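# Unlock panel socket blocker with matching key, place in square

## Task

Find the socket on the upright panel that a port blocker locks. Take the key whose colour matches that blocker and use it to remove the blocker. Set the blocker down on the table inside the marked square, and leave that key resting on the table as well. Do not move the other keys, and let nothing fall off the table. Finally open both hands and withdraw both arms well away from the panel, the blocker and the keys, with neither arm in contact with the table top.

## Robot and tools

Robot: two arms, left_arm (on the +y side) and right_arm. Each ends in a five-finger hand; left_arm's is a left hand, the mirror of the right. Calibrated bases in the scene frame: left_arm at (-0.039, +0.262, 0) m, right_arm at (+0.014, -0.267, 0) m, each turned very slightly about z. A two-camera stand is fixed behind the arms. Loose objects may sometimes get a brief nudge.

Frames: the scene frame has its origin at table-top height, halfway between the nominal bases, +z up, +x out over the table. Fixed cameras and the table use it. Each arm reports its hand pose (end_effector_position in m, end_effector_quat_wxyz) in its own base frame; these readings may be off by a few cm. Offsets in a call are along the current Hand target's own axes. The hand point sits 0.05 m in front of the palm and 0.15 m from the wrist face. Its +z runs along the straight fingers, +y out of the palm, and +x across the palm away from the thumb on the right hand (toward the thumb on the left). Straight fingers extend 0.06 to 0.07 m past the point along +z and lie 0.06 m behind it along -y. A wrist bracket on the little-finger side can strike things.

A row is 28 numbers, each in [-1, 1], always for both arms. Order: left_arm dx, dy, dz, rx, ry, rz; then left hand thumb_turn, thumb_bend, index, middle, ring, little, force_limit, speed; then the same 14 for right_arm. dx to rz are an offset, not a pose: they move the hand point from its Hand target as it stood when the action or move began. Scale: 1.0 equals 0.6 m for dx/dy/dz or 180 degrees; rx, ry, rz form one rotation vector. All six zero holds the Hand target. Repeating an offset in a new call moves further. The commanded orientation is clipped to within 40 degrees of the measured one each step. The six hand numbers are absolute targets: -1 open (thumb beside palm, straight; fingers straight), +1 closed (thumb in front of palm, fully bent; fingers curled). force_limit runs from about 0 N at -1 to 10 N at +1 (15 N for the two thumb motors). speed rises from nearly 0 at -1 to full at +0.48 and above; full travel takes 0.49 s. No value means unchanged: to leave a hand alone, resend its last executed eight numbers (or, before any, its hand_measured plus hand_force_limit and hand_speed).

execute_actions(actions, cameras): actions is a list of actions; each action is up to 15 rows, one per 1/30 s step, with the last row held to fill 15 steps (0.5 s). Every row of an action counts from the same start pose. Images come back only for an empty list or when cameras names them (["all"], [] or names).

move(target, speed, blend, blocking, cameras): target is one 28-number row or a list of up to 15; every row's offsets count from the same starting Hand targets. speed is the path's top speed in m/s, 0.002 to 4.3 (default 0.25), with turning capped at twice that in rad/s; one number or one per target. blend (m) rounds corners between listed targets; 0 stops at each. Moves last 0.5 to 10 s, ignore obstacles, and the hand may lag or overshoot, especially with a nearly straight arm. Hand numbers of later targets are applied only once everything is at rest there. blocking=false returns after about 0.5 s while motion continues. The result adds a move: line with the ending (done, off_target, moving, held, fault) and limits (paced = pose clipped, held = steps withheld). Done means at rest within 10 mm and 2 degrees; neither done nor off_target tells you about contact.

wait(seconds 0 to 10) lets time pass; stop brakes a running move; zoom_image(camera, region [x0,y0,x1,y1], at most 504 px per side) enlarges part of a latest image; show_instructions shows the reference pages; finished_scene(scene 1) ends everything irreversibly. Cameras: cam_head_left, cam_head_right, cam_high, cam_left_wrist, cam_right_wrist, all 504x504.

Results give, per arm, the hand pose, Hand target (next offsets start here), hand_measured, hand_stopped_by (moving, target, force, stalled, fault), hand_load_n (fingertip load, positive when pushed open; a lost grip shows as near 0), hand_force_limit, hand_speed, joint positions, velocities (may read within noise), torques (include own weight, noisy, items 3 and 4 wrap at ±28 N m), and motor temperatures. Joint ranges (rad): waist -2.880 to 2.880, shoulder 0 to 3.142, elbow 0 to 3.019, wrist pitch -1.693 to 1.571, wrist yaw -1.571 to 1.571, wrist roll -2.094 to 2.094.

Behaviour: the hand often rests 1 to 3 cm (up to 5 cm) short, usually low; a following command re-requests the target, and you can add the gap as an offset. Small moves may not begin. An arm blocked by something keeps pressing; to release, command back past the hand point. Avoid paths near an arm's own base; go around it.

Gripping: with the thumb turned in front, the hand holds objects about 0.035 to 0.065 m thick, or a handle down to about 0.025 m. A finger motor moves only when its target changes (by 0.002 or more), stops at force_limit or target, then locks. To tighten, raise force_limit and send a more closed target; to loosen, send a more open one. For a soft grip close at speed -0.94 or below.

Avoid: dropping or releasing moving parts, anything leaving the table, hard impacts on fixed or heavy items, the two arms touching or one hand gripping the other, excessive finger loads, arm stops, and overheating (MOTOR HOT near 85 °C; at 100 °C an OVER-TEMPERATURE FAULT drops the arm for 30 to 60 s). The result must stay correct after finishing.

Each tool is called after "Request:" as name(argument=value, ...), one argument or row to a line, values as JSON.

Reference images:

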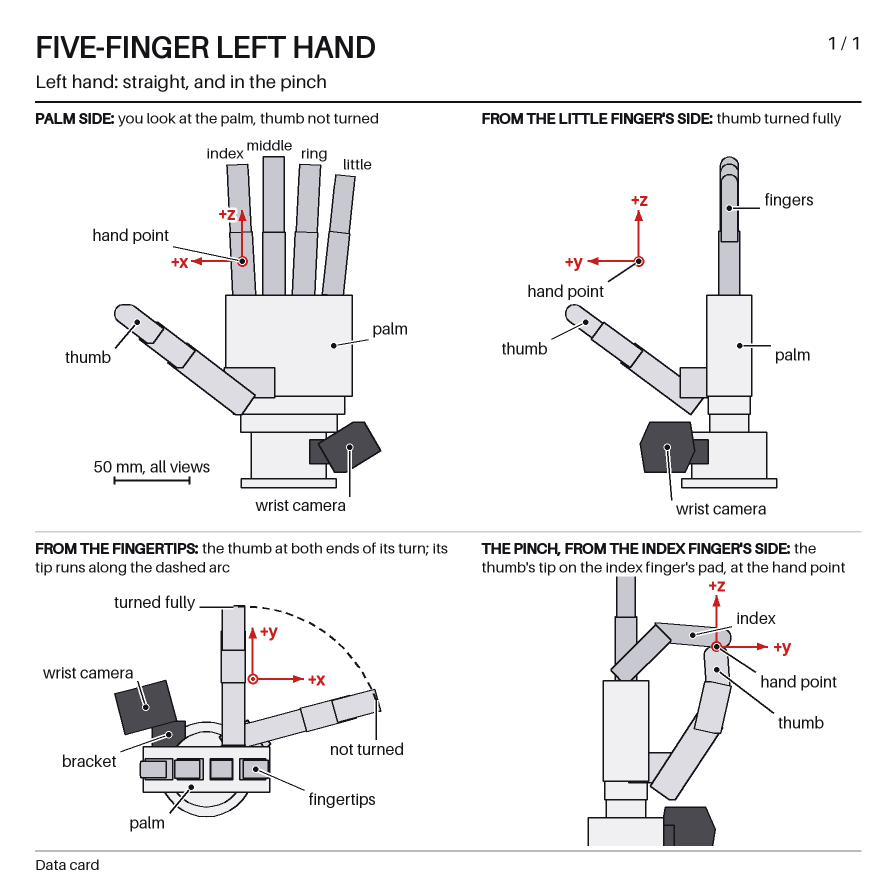

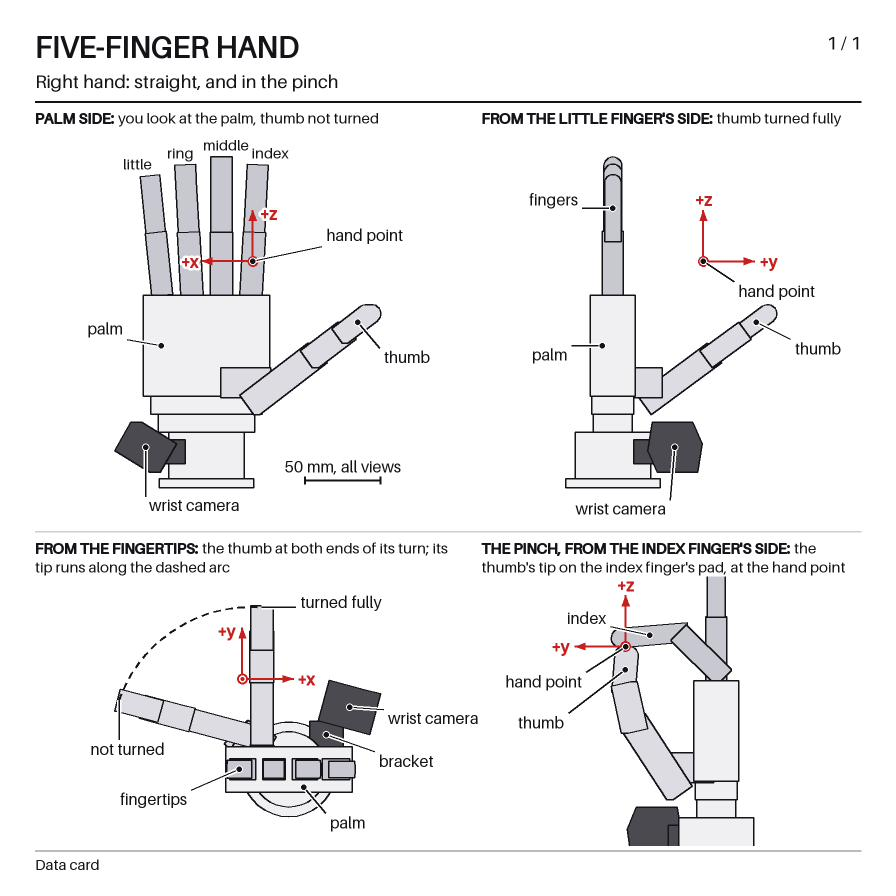

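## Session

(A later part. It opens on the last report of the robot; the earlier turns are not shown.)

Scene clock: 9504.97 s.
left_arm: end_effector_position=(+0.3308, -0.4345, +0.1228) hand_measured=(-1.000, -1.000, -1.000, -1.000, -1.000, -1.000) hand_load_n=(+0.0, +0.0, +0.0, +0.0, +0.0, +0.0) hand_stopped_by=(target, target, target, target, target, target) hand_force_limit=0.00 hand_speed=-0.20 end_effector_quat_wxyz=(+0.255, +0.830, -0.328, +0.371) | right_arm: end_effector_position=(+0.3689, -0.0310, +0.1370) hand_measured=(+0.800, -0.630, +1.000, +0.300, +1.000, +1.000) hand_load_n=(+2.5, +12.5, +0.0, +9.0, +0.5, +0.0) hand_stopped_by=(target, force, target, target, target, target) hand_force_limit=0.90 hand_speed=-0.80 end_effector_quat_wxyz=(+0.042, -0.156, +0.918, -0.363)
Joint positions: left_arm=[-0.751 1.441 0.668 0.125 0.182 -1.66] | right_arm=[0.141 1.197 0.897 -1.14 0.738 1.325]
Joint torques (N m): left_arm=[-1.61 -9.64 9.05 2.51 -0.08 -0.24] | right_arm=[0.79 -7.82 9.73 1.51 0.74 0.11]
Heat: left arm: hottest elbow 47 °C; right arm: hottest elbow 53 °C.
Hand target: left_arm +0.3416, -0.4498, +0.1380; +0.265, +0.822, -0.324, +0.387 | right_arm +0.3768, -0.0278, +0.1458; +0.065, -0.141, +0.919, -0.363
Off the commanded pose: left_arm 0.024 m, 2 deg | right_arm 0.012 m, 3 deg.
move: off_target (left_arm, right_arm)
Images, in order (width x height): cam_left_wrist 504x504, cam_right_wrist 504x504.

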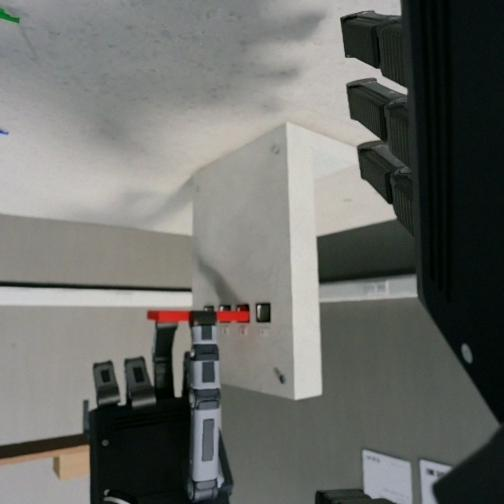

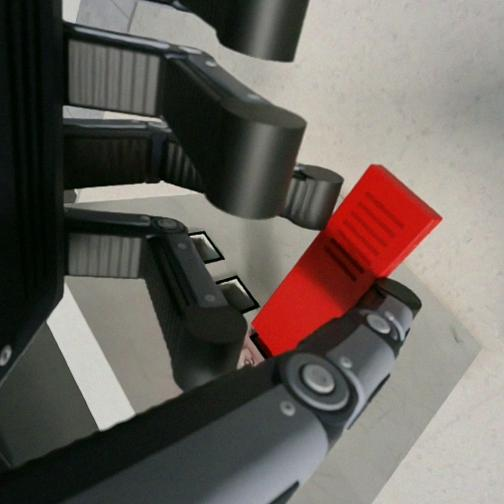

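Request:
move(
  target=[
    [0,0,0,0,0,0,-1,-1,-1,-1,-1,-1,0,-0.2,0.02181,0.00954,-0.00261,0,0,0,0.8,-0.5,1,0.3,1,1,0.9,-0.8],
  ],
  speed=0.02,
  cameras=["cam_left_wrist","cam_right_wrist"],
)

Request:
zoom_image(
  camera="cam_right_wrist",
  region=[235, 315, 285, 365],
)

Request:
zoom_image(
  camera="cam_left_wrist",
  region=[200, 295, 260, 335],
)

Scene clock: 9511.00 s.
left_arm: end_effector_position=(+0.3308, -0.4345, +0.1228) hand_measured=(-1.000, -1.000, -1.000, -1.000, -1.000, -1.000) hand_load_n=(+0.0, +0.0, +0.0, +0.0, +0.0, +0.0) hand_stopped_by=(target, target, target, target, target, target) hand_force_limit=0.00 hand_speed=-0.20 end_effector_quat_wxyz=(+0.255, +0.830, -0.328, +0.371) | right_arm: end_effector_position=(+0.3610, -0.0311, +0.1372) hand_measured=(+0.800, -0.630, +1.000, +0.300, +1.000, +1.000) hand_load_n=(+3.5, +12.5, +0.0, +9.5, +0.0, +0.0) hand_stopped_by=(target, force, target, target, target, target) hand_force_limit=0.90 hand_speed=-0.80 end_effector_quat_wxyz=(+0.052, -0.144, +0.919, -0.362)
Joint positions: left_arm=[-0.751 1.441 0.668 0.125 0.182 -1.66] | right_arm=[0.144 1.162 0.867 -1.134 0.738 1.35]
Joint torques (N m): left_arm=[-1.55 -9.47 9.03 2.48 -0.08 -0.22] | right_arm=[1.38 -6.77 9.01 0.96 0.79 0.01]
Heat: left arm: hottest elbow 47 °C; right arm: hottest elbow 52 °C.
Hand target: left_arm +0.3416, -0.4498, +0.1380; +0.265, +0.822, -0.324, +0.387 | right_arm +0.3627, -0.0267, +0.1428; +0.065, -0.141, +0.919, -0.363
Off the commanded pose: left_arm 0.024 m, 2 deg | right_arm 0.007 m, 2 deg.
move: off_target (left_arm)
Images, in order (width x height): cam_left_wrist 504x504, cam_right_wrist 504x504.

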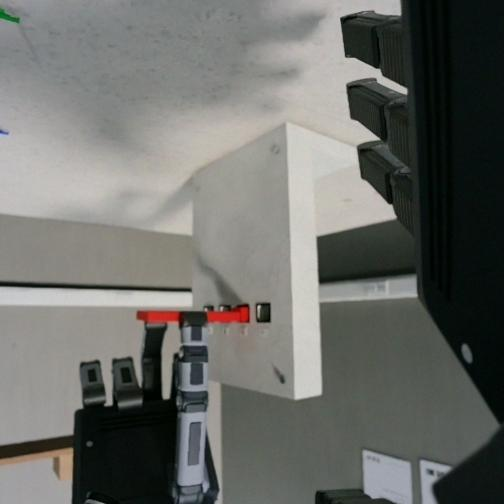

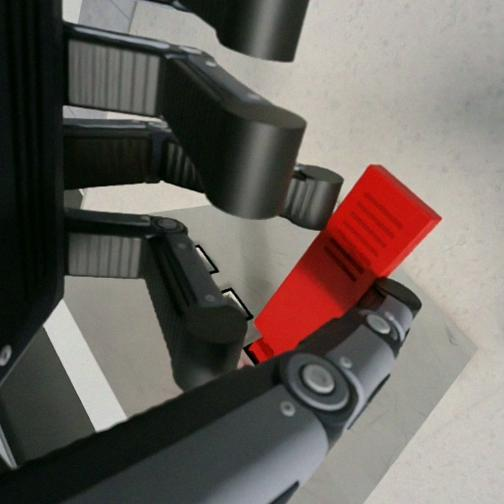

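Scaled by 10.080 from the camera's 504x504 image, which has a finer 720x720 frame.

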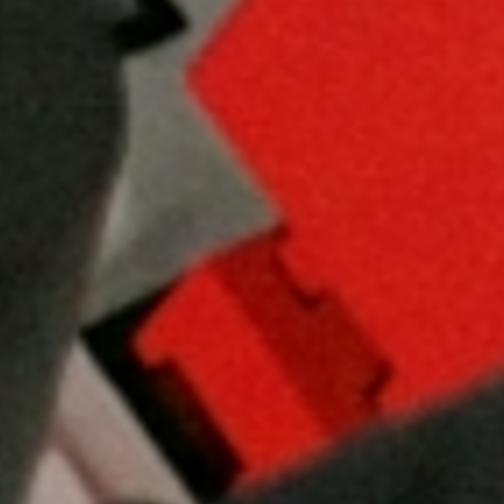

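Scaled by 8.400 from the camera's 504x504 image, which has a finer 720x720 frame.

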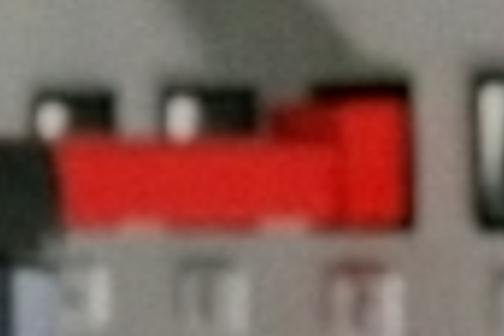

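Request:
move(
  target=[
    [0,0,0,0,0,0,-1,-1,-1,-1,-1,-1,0,-0.2,0.03176,0.00707,-0.00739,0,0,0,0.8,-0.5,1,0.3,1,1,0.9,-0.8],
  ],
  speed=0.03,
  cameras=["cam_left_wrist","cam_right_wrist"],
)

Request:
zoom_image(
  camera="cam_right_wrist",
  region=[235, 315, 285, 365],
)

Request:
zoom_image(
  camera="cam_left_wrist",
  region=[180, 290, 252, 340],
)

Scene clock: 9517.30 s.
left_arm: end_effector_position=(+0.3308, -0.4345, +0.1228) hand_measured=(-1.000, -1.000, -1.000, -1.000, -1.000, -1.000) hand_load_n=(+0.0, +0.0, +0.0, +0.0, +0.0, +0.0) hand_stopped_by=(target, target, target, target, target, target) hand_force_limit=0.00 hand_speed=-0.20 end_effector_quat_wxyz=(+0.255, +0.830, -0.328, +0.371) | right_arm: end_effector_position=(+0.3433, -0.0314, +0.1380) hand_measured=(+0.800, -0.630, +1.000, +0.300, +1.000, +1.000) hand_load_n=(+5.0, +11.5, +0.0, +9.0, +0.0, +0.0) hand_stopped_by=(target, force, target, target, target, target) hand_force_limit=0.90 hand_speed=-0.80 end_effector_quat_wxyz=(+0.057, -0.141, +0.919, -0.363)
Joint positions: left_arm=[-0.751 1.441 0.668 0.125 0.182 -1.66] | right_arm=[0.153 1.105 0.826 -1.149 0.741 1.364]
Joint torques (N m): left_arm=[-1.55 -9.7 9.02 2.51 -0.08 -0.23] | right_arm=[1.67 -6.71 9.11 0.8 0.82 0.08]
Motor temperatures (°C): left_arm=[23 27 47 24 24 21] | right_arm=[22 24 51 24 26 22]
Heat: left arm: hottest elbow 47 °C; right arm: hottest elbow 51 °C.
Hand target: left_arm +0.3416, -0.4498, +0.1380; +0.265, +0.822, -0.324, +0.387 | right_arm +0.3427, -0.0268, +0.1427; +0.065, -0.141, +0.919, -0.363
Off the commanded pose: left_arm 0.024 m, 2 deg | right_arm 0.007 m, 1 deg.
move: off_target (left_arm)
Images, in order (width x height): cam_left_wrist 504x504, cam_right_wrist 504x504.

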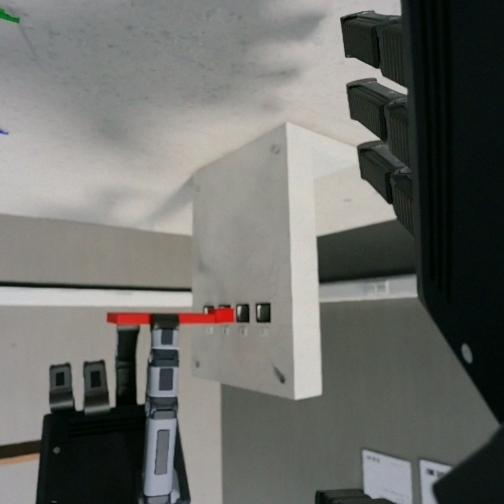

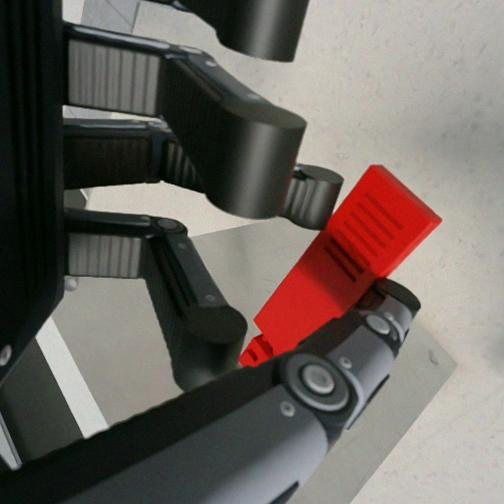

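Scaled by 10.080 from the camera's 504x504 image, which has a finer 720x720 frame.

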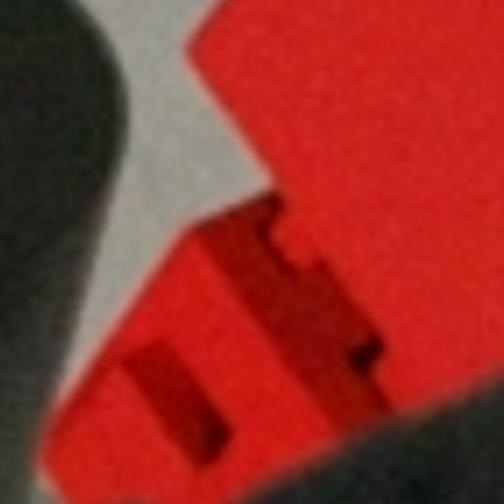

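Scaled by 7.000 from the camera's 504x504 image, which has a finer 720x720 frame.

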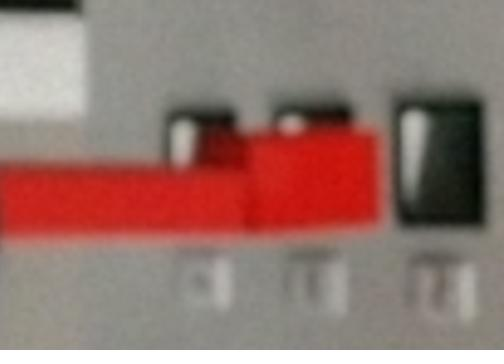

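Request:
move(
  target=[
    [0,0,0,0,0,0,-1,-1,-1,-1,-1,-1,0,-0.2,0.07928,0.0,-0.0269,0,0,0,0.8,-0.5,1,0.3,1,1,0.9,-0.8],
  ],
  speed=0.05,
  cameras=["all"],
)

Scene clock: 9522.20 s.
left_arm: end_effector_position=(+0.3308, -0.4345, +0.1228) hand_measured=(-1.000, -1.000, -1.000, -1.000, -1.000, -1.000) hand_load_n=(+0.0, +0.0, +0.0, +0.0, +0.0, +0.0) hand_stopped_by=(target, target, target, target, target, target) hand_force_limit=0.00 hand_speed=-0.20 end_effector_quat_wxyz=(+0.255, +0.830, -0.328, +0.371) | right_arm: end_effector_position=(+0.2945, -0.0346, +0.1506) hand_measured=(+0.800, -0.630, +1.000, +0.300, +1.000, +1.000) hand_load_n=(+5.0, +12.0, +0.0, +9.5, +0.0, +0.0) hand_stopped_by=(target, force, target, target, target, target) hand_force_limit=0.90 hand_speed=-0.80 end_effector_quat_wxyz=(+0.059, -0.140, +0.919, -0.363)
Joint positions: left_arm=[-0.751 1.441 0.668 0.125 0.182 -1.66] | right_arm=[0.171 0.947 0.76 -1.254 0.743 1.388]
Joint torques (N m): left_arm=[-1.73 -9.52 9.05 2.5 -0.08 -0.23] | right_arm=[1.79 -4.13 9.33 0.54 0.73 0.04]
Heat: left arm: hottest elbow 47 °C; right arm: hottest elbow 51 °C.
Hand target: left_arm +0.3416, -0.4498, +0.1380; +0.265, +0.822, -0.324, +0.387 | right_arm +0.2939, -0.0308, +0.1537; +0.065, -0.141, +0.919, -0.363
Off the commanded pose: left_arm 0.024 m, 2 deg | right_arm 0.005 m, 1 deg.
move: off_target (left_arm)

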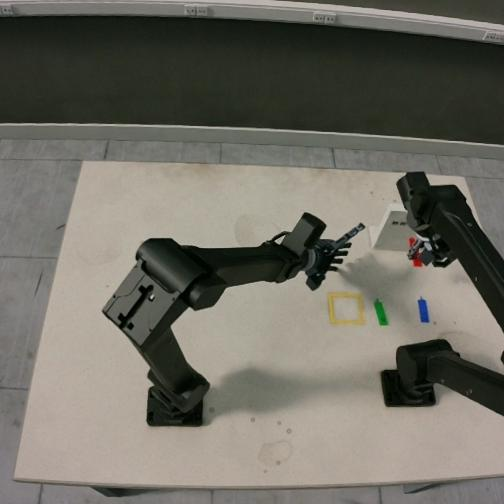

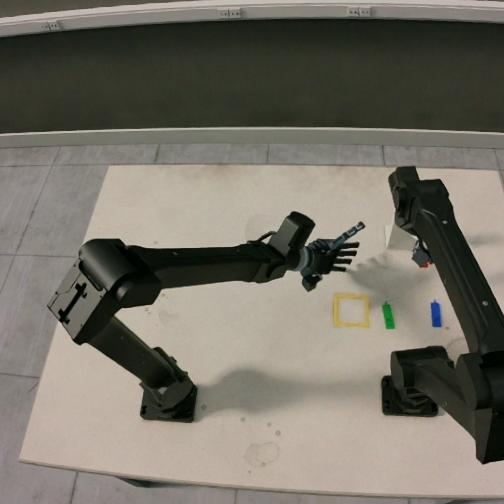

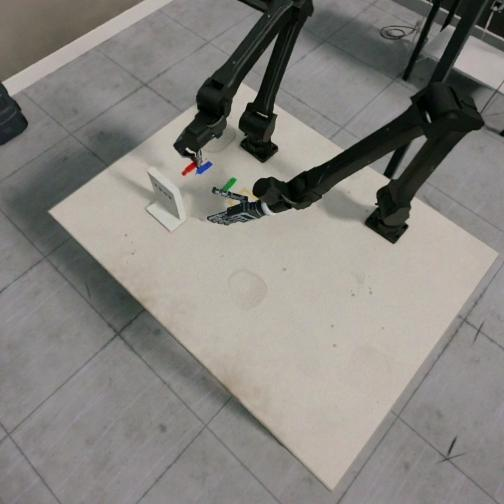

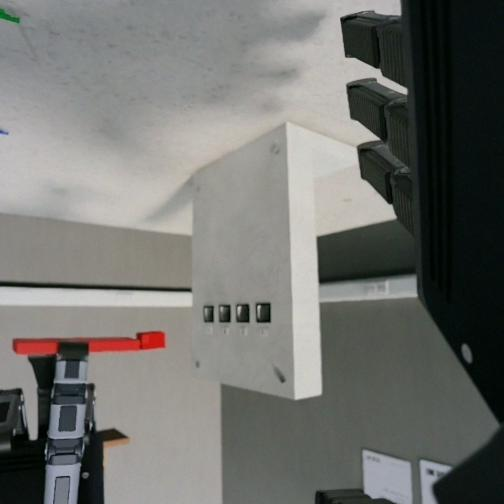

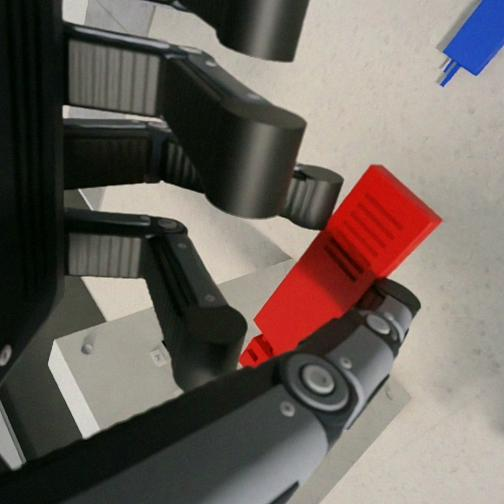

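Request:
move(
  target=[
    [-0.0713,-0.1191,-0.2917,0,0,0,-1,-1,-1,-1,-1,-1,0,-0.2,0,0,0,0,0,0,0.8,-0.5,1,0.3,1,1,0.9,-0.8],
    [-0.1728,-0.2778,-0.5795,0,0,0,-1,-1,-1,-1,-1,-1,0,-0.2,0,0,0,0,0,0,0.8,-0.5,1,0.3,1,1,0.9,-0.8],
  ],
  speed=0.18,
  blend=[0.05,0],
  cameras=["cam_head_left","cam_head_right"],
)

Request:
zoom_image(
  camera="cam_head_left",
  region=[310, 220, 450, 360],
)

Request:
zoom_image(
  camera="cam_head_right",
  region=[310, 220, 450, 360],
)

Scene clock: 9530.00 s.
left_arm: end_effector_position=(+0.2437, -0.0768, +0.2068) hand_measured=(-1.000, -1.000, -1.000, -1.000, -1.000, -1.000) hand_load_n=(+0.0, +0.0, +0.0, +0.0, +0.0, +0.0) hand_stopped_by=(target, target, target, target, target, target) hand_force_limit=0.00 hand_speed=-0.20 end_effector_quat_wxyz=(+0.277, +0.824, -0.318, +0.380) | right_arm: end_effector_position=(+0.2944, -0.0346, +0.1506) hand_measured=(+0.800, -0.630, +1.000, +0.300, +1.000, +1.000) hand_load_n=(+5.0, +11.5, +0.0, +9.0, +0.0, +0.0) hand_stopped_by=(target, force, target, target, target, target) hand_force_limit=0.90 hand_speed=-0.80 end_effector_quat_wxyz=(+0.058, -0.140, +0.919, -0.363)
Joint positions: left_arm=[0.527 0.92 0.597 -1.179 0.976 -0.343] | right_arm=[0.171 0.947 0.76 -1.254 0.743 1.389]
Joint torques (N m): left_arm=[-0.32 -1.79 9.99 -0.09 0.48 0.03] | right_arm=[0.38 -3.43 9.47 0.55 0.77 0.06]
Heat: left arm: hottest elbow 47 °C; right arm: hottest elbow 50 °C.
Hand target: left_arm +0.2522, -0.0690, +0.2186; +0.265, +0.822, -0.324, +0.387 | right_arm +0.2938, -0.0309, +0.1537; +0.065, -0.141, +0.919, -0.363
Off the commanded pose: left_arm 0.016 m, 2 deg | right_arm 0.005 m, 1 deg.
move: off_target (left_arm)
Images, in order (width x height): cam_head_left 504x504, cam_head_right 504x504.

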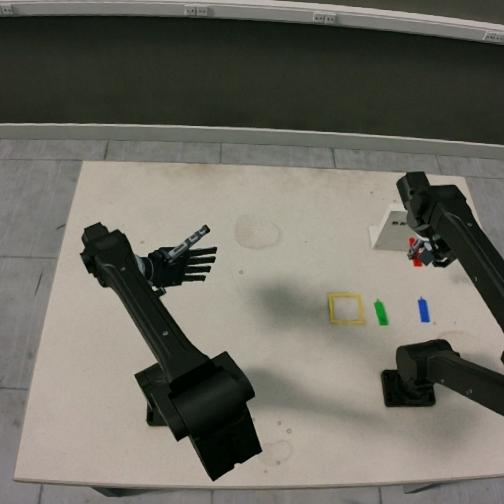

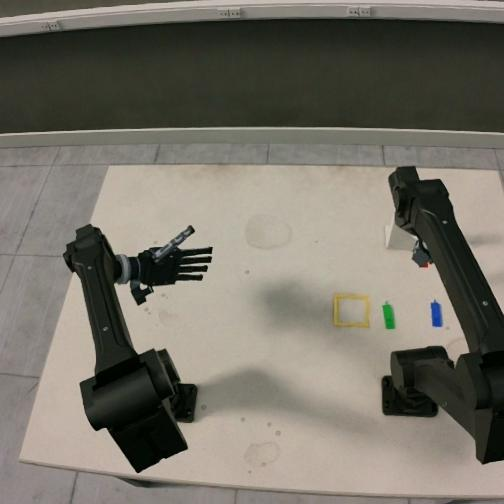

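Scaled by 3.600 from the camera's 504x504 image, which has a finer 720x720 frame.

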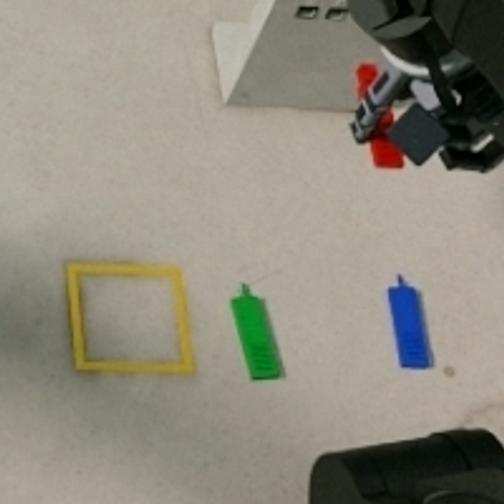

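Scaled by 3.600 from the camera's 504x504 image, which has a finer 720x720 frame.

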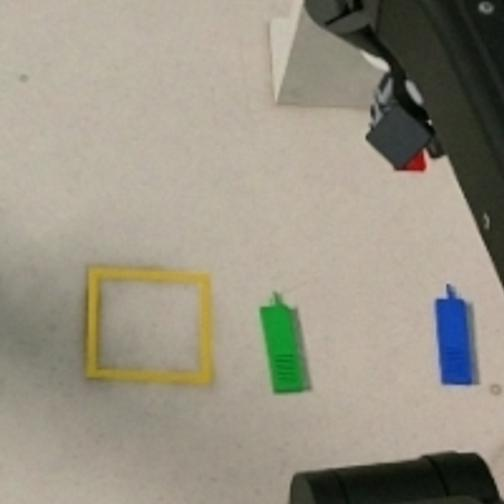

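Request:
move(
  target=[
    [0,0,0,0,0,0,-1,-1,-1,-1,-1,-1,0,-0.2,0.14887,0.24533,-0.097,-0.00207,-0.0829,-0.0882,0.8,-0.5,1,0.3,1,1,0.9,-0.8],
  ],
  speed=0.1,
  cameras=["cam_head_left","cam_head_right","cam_right_wrist"],
)

Request:
zoom_image(
  camera="cam_head_left",
  region=[300, 220, 440, 360],
)

Request:
zoom_image(
  camera="cam_head_right",
  region=[300, 220, 440, 360],
)

Scene clock: 9578.33 s.
left_arm: end_effector_position=(+0.2437, -0.0767, +0.2067) hand_measured=(-1.000, -1.000, -1.000, -1.000, -1.000, -1.000) hand_load_n=(+0.0, +0.0, -0.5, +0.0, +0.0, -0.5) hand_stopped_by=(target, target, target, target, target, target) hand_force_limit=0.00 hand_speed=-0.20 end_effector_quat_wxyz=(+0.276, +0.823, -0.318, +0.380) | right_arm: end_effector_position=(+0.1666, +0.0809, +0.0940) hand_measured=(+0.800, -0.630, +1.000, +0.300, +1.000, +1.000) hand_load_n=(+5.0, +12.0, +0.0, +9.0, +0.0, +0.0) hand_stopped_by=(target, force, target, target, target, target) hand_force_limit=0.90 hand_speed=-0.80 end_effector_quat_wxyz=(+0.134, -0.308, +0.878, -0.342)
Joint positions: left_arm=[0.527 0.921 0.597 -1.179 0.976 -0.342] | right_arm=[0.995 0.784 0.524 -1.566 0.715 1.986]
Joint torques (N m): left_arm=[-0.32 -1.79 9.99 -0.13 0.49 0.05] | right_arm=[1.2 0.09 8.91 -0.03 0.59 0.13]
Motor temperatures (°C): left_arm=[23 27 53 23 25 21] | right_arm=[22 24 47 24 27 22]
Heat: left arm: hottest elbow 53 °C; right arm: hottest elbow 47 °C.
Hand target: left_arm +0.2523, -0.0690, +0.2185; +0.265, +0.822, -0.324, +0.387 | right_arm +0.1647, +0.0821, +0.0935; +0.133, -0.312, +0.875, -0.344
Off the commanded pose: left_arm 0.016 m, 2 deg | right_arm 0.002 m, 1 deg.
move: off_target (left_arm)
Images, in order (width x height): cam_head_left 504x504, cam_head_right 504x504, cam_right_wrist 504x504.

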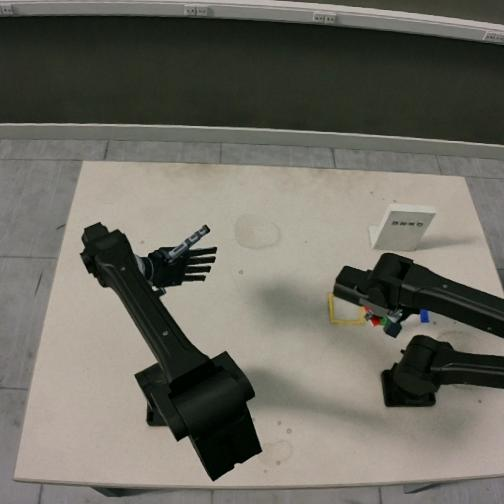

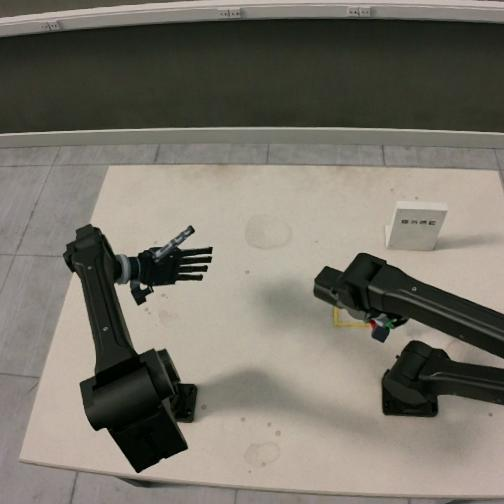

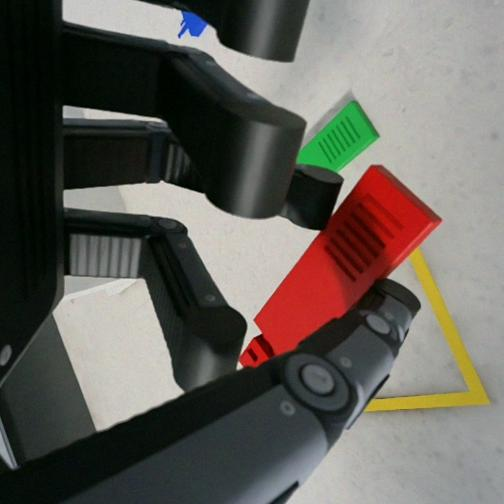

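Scaled by 3.600 from the camera's 504x504 image, which has a finer 720x720 frame.

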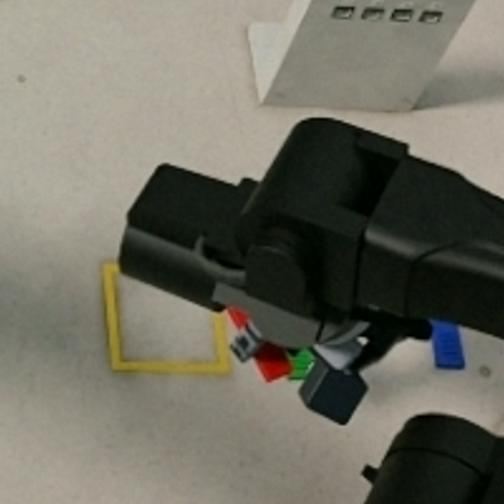

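Scaled by 3.600 from the camera's 504x504 image, which has a finer 720x720 frame.

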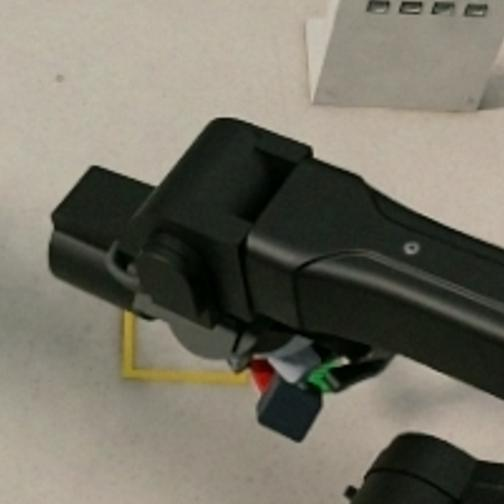

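Request:
move(
  target=[
    [0,0,0,0,0,0,-1,-1,-1,-1,-1,-1,0,-0.2,0.00163,0.06165,0.06533,0,0,0,0.8,-0.5,1,0.3,1,1,0.9,-0.8],
  ],
  speed=0.06,
  cameras=["cam_head_left","cam_head_right","cam_right_wrist","cam_high"],
)

Request:
zoom_image(
  camera="cam_high",
  region=[170, 140, 290, 260],
)

Request:
zoom_image(
  camera="cam_head_left",
  region=[300, 250, 420, 370],
)

Request:
zoom_image(
  camera="cam_head_right",
  region=[300, 250, 420, 370],
)

Scene clock: 9630.97 s.
left_arm: end_effector_position=(+0.2437, -0.0767, +0.2067) hand_measured=(-1.000, -1.000, -1.000, -1.000, -1.000, -1.000) hand_load_n=(+0.0, +0.0, +0.0, +0.0, +0.0, +0.0) hand_stopped_by=(target, target, target, target, target, target) hand_force_limit=0.00 hand_speed=-0.20 end_effector_quat_wxyz=(+0.276, +0.823, -0.318, +0.380) | right_arm: end_effector_position=(+0.1649, +0.0787, +0.0411) hand_measured=(+0.800, -0.630, +1.000, +0.300, +1.000, +1.000) hand_load_n=(+5.0, +11.5, +0.0, +9.0, +0.0, +0.0) hand_stopped_by=(target, force, target, target, target, target) hand_force_limit=0.90 hand_speed=-0.80 end_effector_quat_wxyz=(+0.130, -0.310, +0.876, -0.346)
Joint positions: left_arm=[0.527 0.921 0.597 -1.179 0.976 -0.342] | right_arm=[0.997 0.867 0.41 -1.383 0.715 1.99]
Joint torques (N m): left_arm=[-0.38 -1.85 10 -0.1 0.48 0.05] | right_arm=[1.2 -0.56 8.17 0.44 0.55 -0.07]
Motor temperatures (°C): left_arm=[23 26 55 23 25 21] | right_arm=[22 23 43 24 26 22]
Heat: left arm: hottest elbow 55 °C; right arm: hottest elbow 43 °C.
Hand target: left_arm +0.2523, -0.0690, +0.2185; +0.265, +0.822, -0.324, +0.387 | right_arm +0.1647, +0.0820, +0.0396; +0.132, -0.312, +0.875, -0.345
Off the commanded pose: left_arm 0.016 m, 2 deg | right_arm 0.004 m, 0 deg.
move: off_target (left_arm)
Images, in order (width x height): cam_head_left 504x504, cam_head_right 504x504, cam_high 504x504, cam_right_wrist 504x504.

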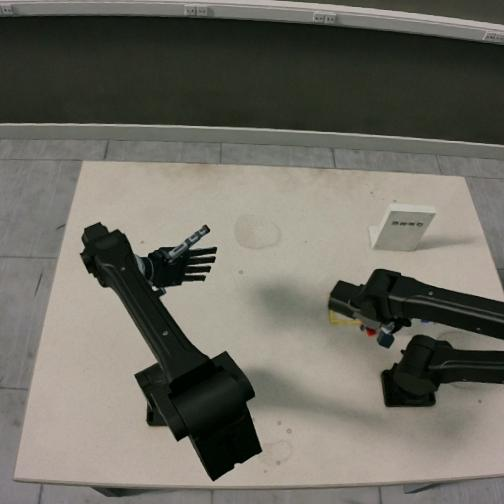

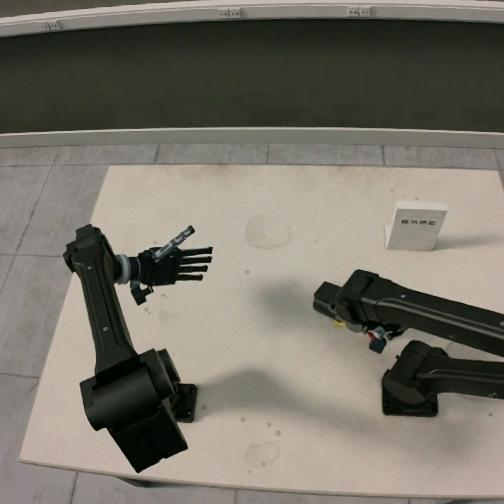

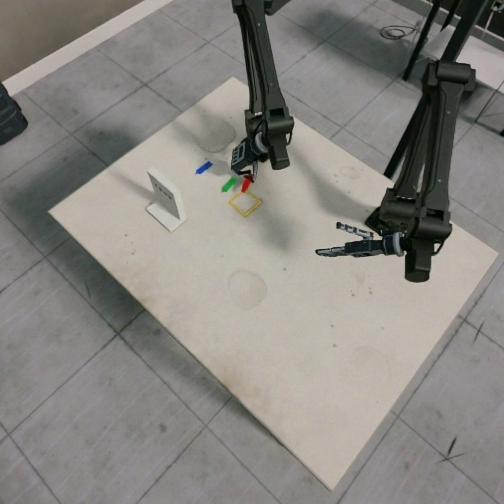

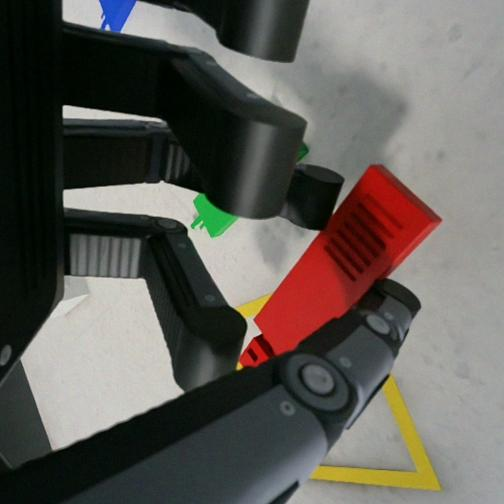

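Scaled by 4.200 from the camera's 504x504 image, which has a finer 720x720 frame.

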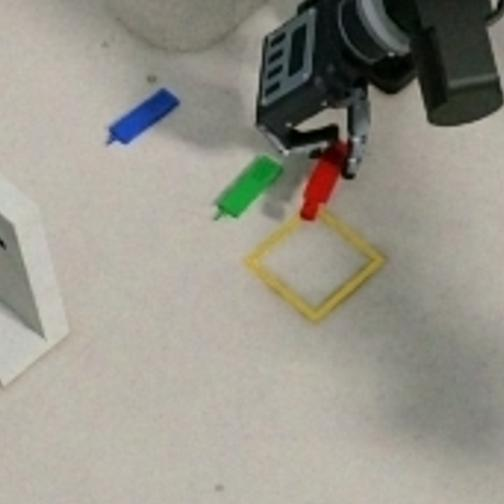

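Scaled by 4.200 from the camera's 504x504 image, which has a finer 720x720 frame.

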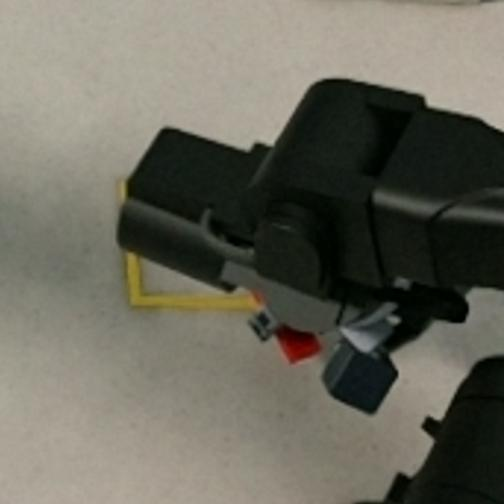

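Scaled by 4.200 from the camera's 504x504 image, which has a finer 720x720 frame.

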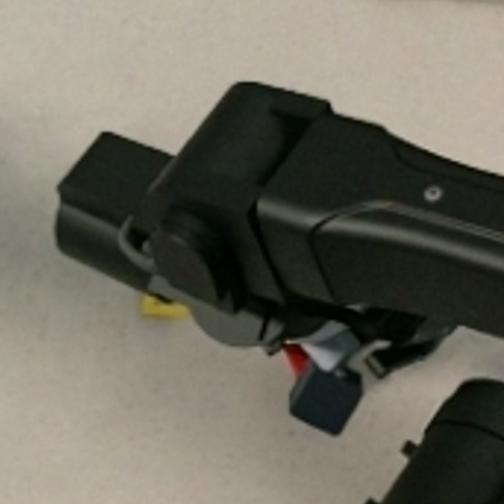

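Request:
zoom_image(
  camera="cam_right_wrist",
  region=[190, 280, 290, 380],
)

Request:
zoom_image(
  camera="cam_high",
  region=[215, 160, 275, 220],
)

Scaled by 5.040 from the camera's 504x504 image, which has a finer 720x720 frame.

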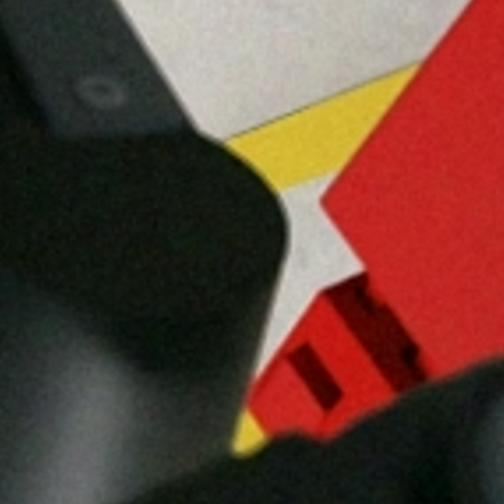

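Scaled by 8.400 from the camera's 504x504 image, which has a finer 720x720 frame.

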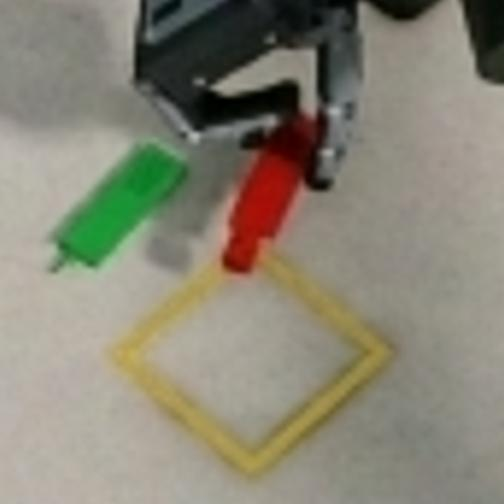

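Request:
move(
  target=[
    [0,0,0,0,0,0,-1,-1,-1,-1,-1,-1,0,-0.2,-0.053,0.0112,-0.00918,0,0,0,0.8,-0.5,1,0.3,1,1,0.9,-0.8],
  ],
  speed=0.05,
  cameras=["cam_right_wrist","cam_high"],
)

Request:
zoom_image(
  camera="cam_high",
  region=[215, 160, 275, 220],
)

Request:
zoom_image(
  camera="cam_right_wrist",
  region=[190, 280, 290, 380],
)

Scene clock: 9660.87 s.
left_arm: end_effector_position=(+0.2437, -0.0767, +0.2067) hand_measured=(-1.000, -1.000, -1.000, -1.000, -1.000, -1.000) hand_load_n=(+0.0, +0.0, +0.0, +0.0, +0.0, +0.0) hand_stopped_by=(target, target, target, target, target, target) hand_force_limit=0.00 hand_speed=-0.20 end_effector_quat_wxyz=(+0.276, +0.823, -0.318, +0.380) | right_arm: end_effector_position=(+0.1730, +0.0912, +0.0285) hand_measured=(+0.800, -0.630, +1.000, +0.300, +1.000, +1.000) hand_load_n=(+5.0, +12.0, +0.0, +9.0, +0.5, +0.5) hand_stopped_by=(target, force, target, target, target, target) hand_force_limit=0.90 hand_speed=-0.80 end_effector_quat_wxyz=(+0.117, -0.315, +0.872, -0.355)
Joint positions: left_arm=[0.527 0.921 0.597 -1.179 0.976 -0.342] | right_arm=[0.997 0.992 0.43 -1.313 0.715 1.99]
Joint torques (N m): left_arm=[-0.32 -1.85 9.98 -0.1 0.48 0.04] | right_arm=[0.67 -1.55 11.28 0.32 0.72 -0.11]
Motor temperatures (°C): left_arm=[23 26 55 23 25 21] | right_arm=[22 23 43 24 26 22]
Heat: left arm: hottest elbow 55 °C; right arm: hottest elbow 43 °C.
Hand target: left_arm +0.2523, -0.0690, +0.2185; +0.265, +0.822, -0.324, +0.387 | right_arm +0.1837, +0.1090, +0.0395; +0.133, -0.312, +0.875, -0.344
Off the commanded pose: left_arm 0.016 m, 2 deg | right_arm 0.024 m, 2 deg.
move: off_target (left_arm, right_arm)
Images, in order (width x height): cam_high 504x504, cam_right_wrist 504x504.

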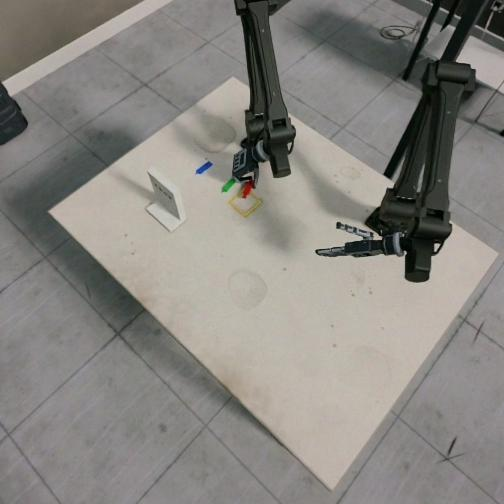

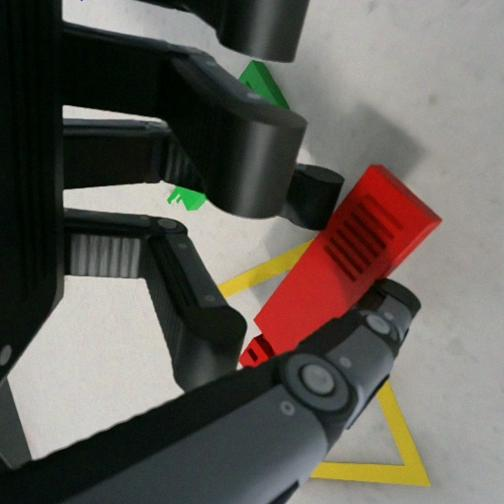

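Scaled by 8.400 from the camera's 504x504 image, which has a finer 720x720 frame.

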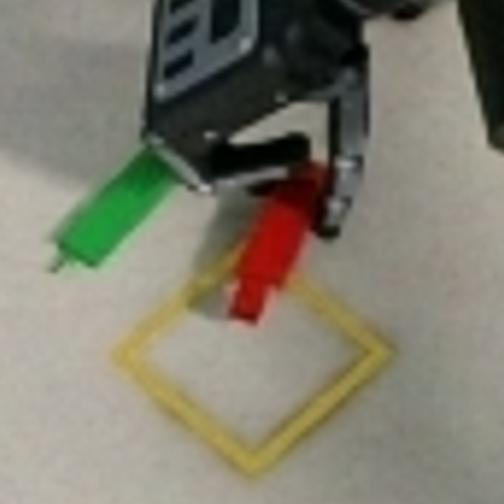

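Scaled by 5.040 from the camera's 504x504 image, which has a finer 720x720 frame.

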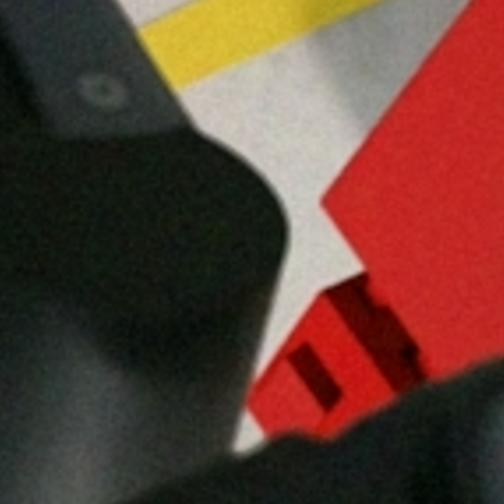

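Request:
move(
  target=[
    [0,0,0,0,0,0,-1,-1,-1,-1,-1,-1,0,-0.2,-0.02805,-0.008,-0.01917,0,0,0,0.8,-0.5,1,0.3,1,1,0.9,-0.8],
  ],
  speed=0.05,
  cameras=["cam_right_wrist","cam_high"],
)

Request:
zoom_image(
  camera="cam_high",
  region=[215, 160, 275, 220],
)

Scene clock: 9672.80 s.
left_arm: end_effector_position=(+0.2437, -0.0767, +0.2067) hand_measured=(-1.000, -1.000, -1.000, -1.000, -1.000, -1.000) hand_load_n=(+0.0, +0.0, +0.0, +0.0, +0.0, +0.0) hand_stopped_by=(target, target, target, target, target, target) hand_force_limit=0.00 hand_speed=-0.20 end_effector_quat_wxyz=(+0.276, +0.823, -0.318, +0.380) | right_arm: end_effector_position=(+0.1847, +0.1092, +0.0393) hand_measured=(+0.800, -0.630, +1.000, +0.300, +1.000, +1.000) hand_load_n=(+5.0, +11.5, +0.0, +9.5, +0.0, +0.0) hand_stopped_by=(target, force, target, target, target, target) hand_force_limit=0.90 hand_speed=-0.80 end_effector_quat_wxyz=(+0.124, -0.312, +0.874, -0.350)
Joint positions: left_arm=[0.527 0.921 0.597 -1.179 0.976 -0.342] | right_arm=[0.997 1.029 0.485 -1.313 0.716 1.99]
Joint torques (N m): left_arm=[-0.32 -1.79 9.99 -0.12 0.49 0.05] | right_arm=[-0.26 -2.02 11.58 -0.16 0.74 -0.14]
Motor temperatures (°C): left_arm=[23 26 55 23 25 21] | right_arm=[22 23 44 24 26 22]
Heat: left arm: hottest elbow 55 °C; right arm: hottest elbow 44 °C.
Hand target: left_arm +0.2523, -0.0690, +0.2185; +0.265, +0.822, -0.324, +0.387 | right_arm +0.1937, +0.1230, +0.0516; +0.133, -0.312, +0.875, -0.345
Off the commanded pose: left_arm 0.016 m, 2 deg | right_arm 0.020 m, 1 deg.
move: off_target (left_arm, right_arm)
Images, in order (width x height): cam_high 504x504, cam_right_wrist 504x504.

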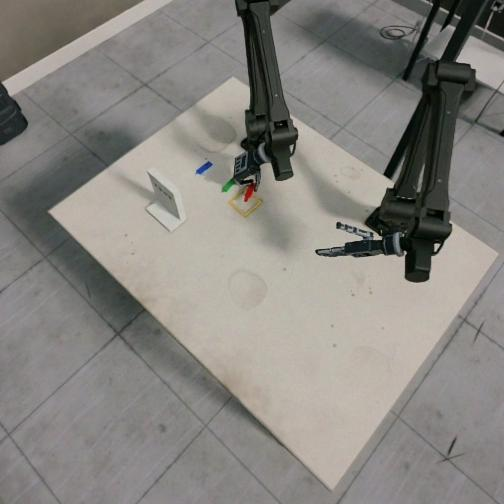

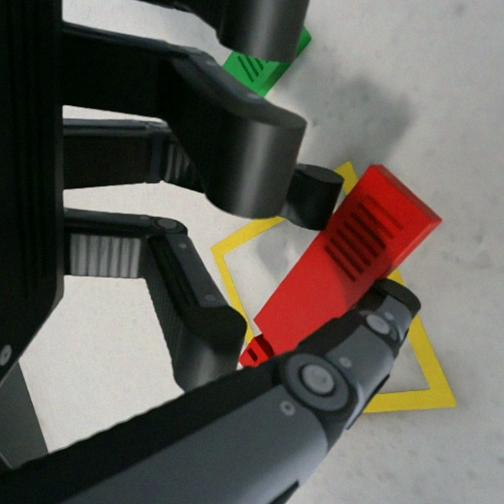

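Scaled by 8.400 from the camera's 504x504 image, which has a finer 720x720 frame.

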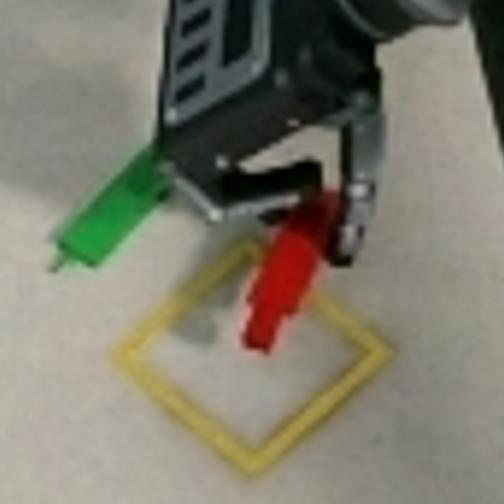

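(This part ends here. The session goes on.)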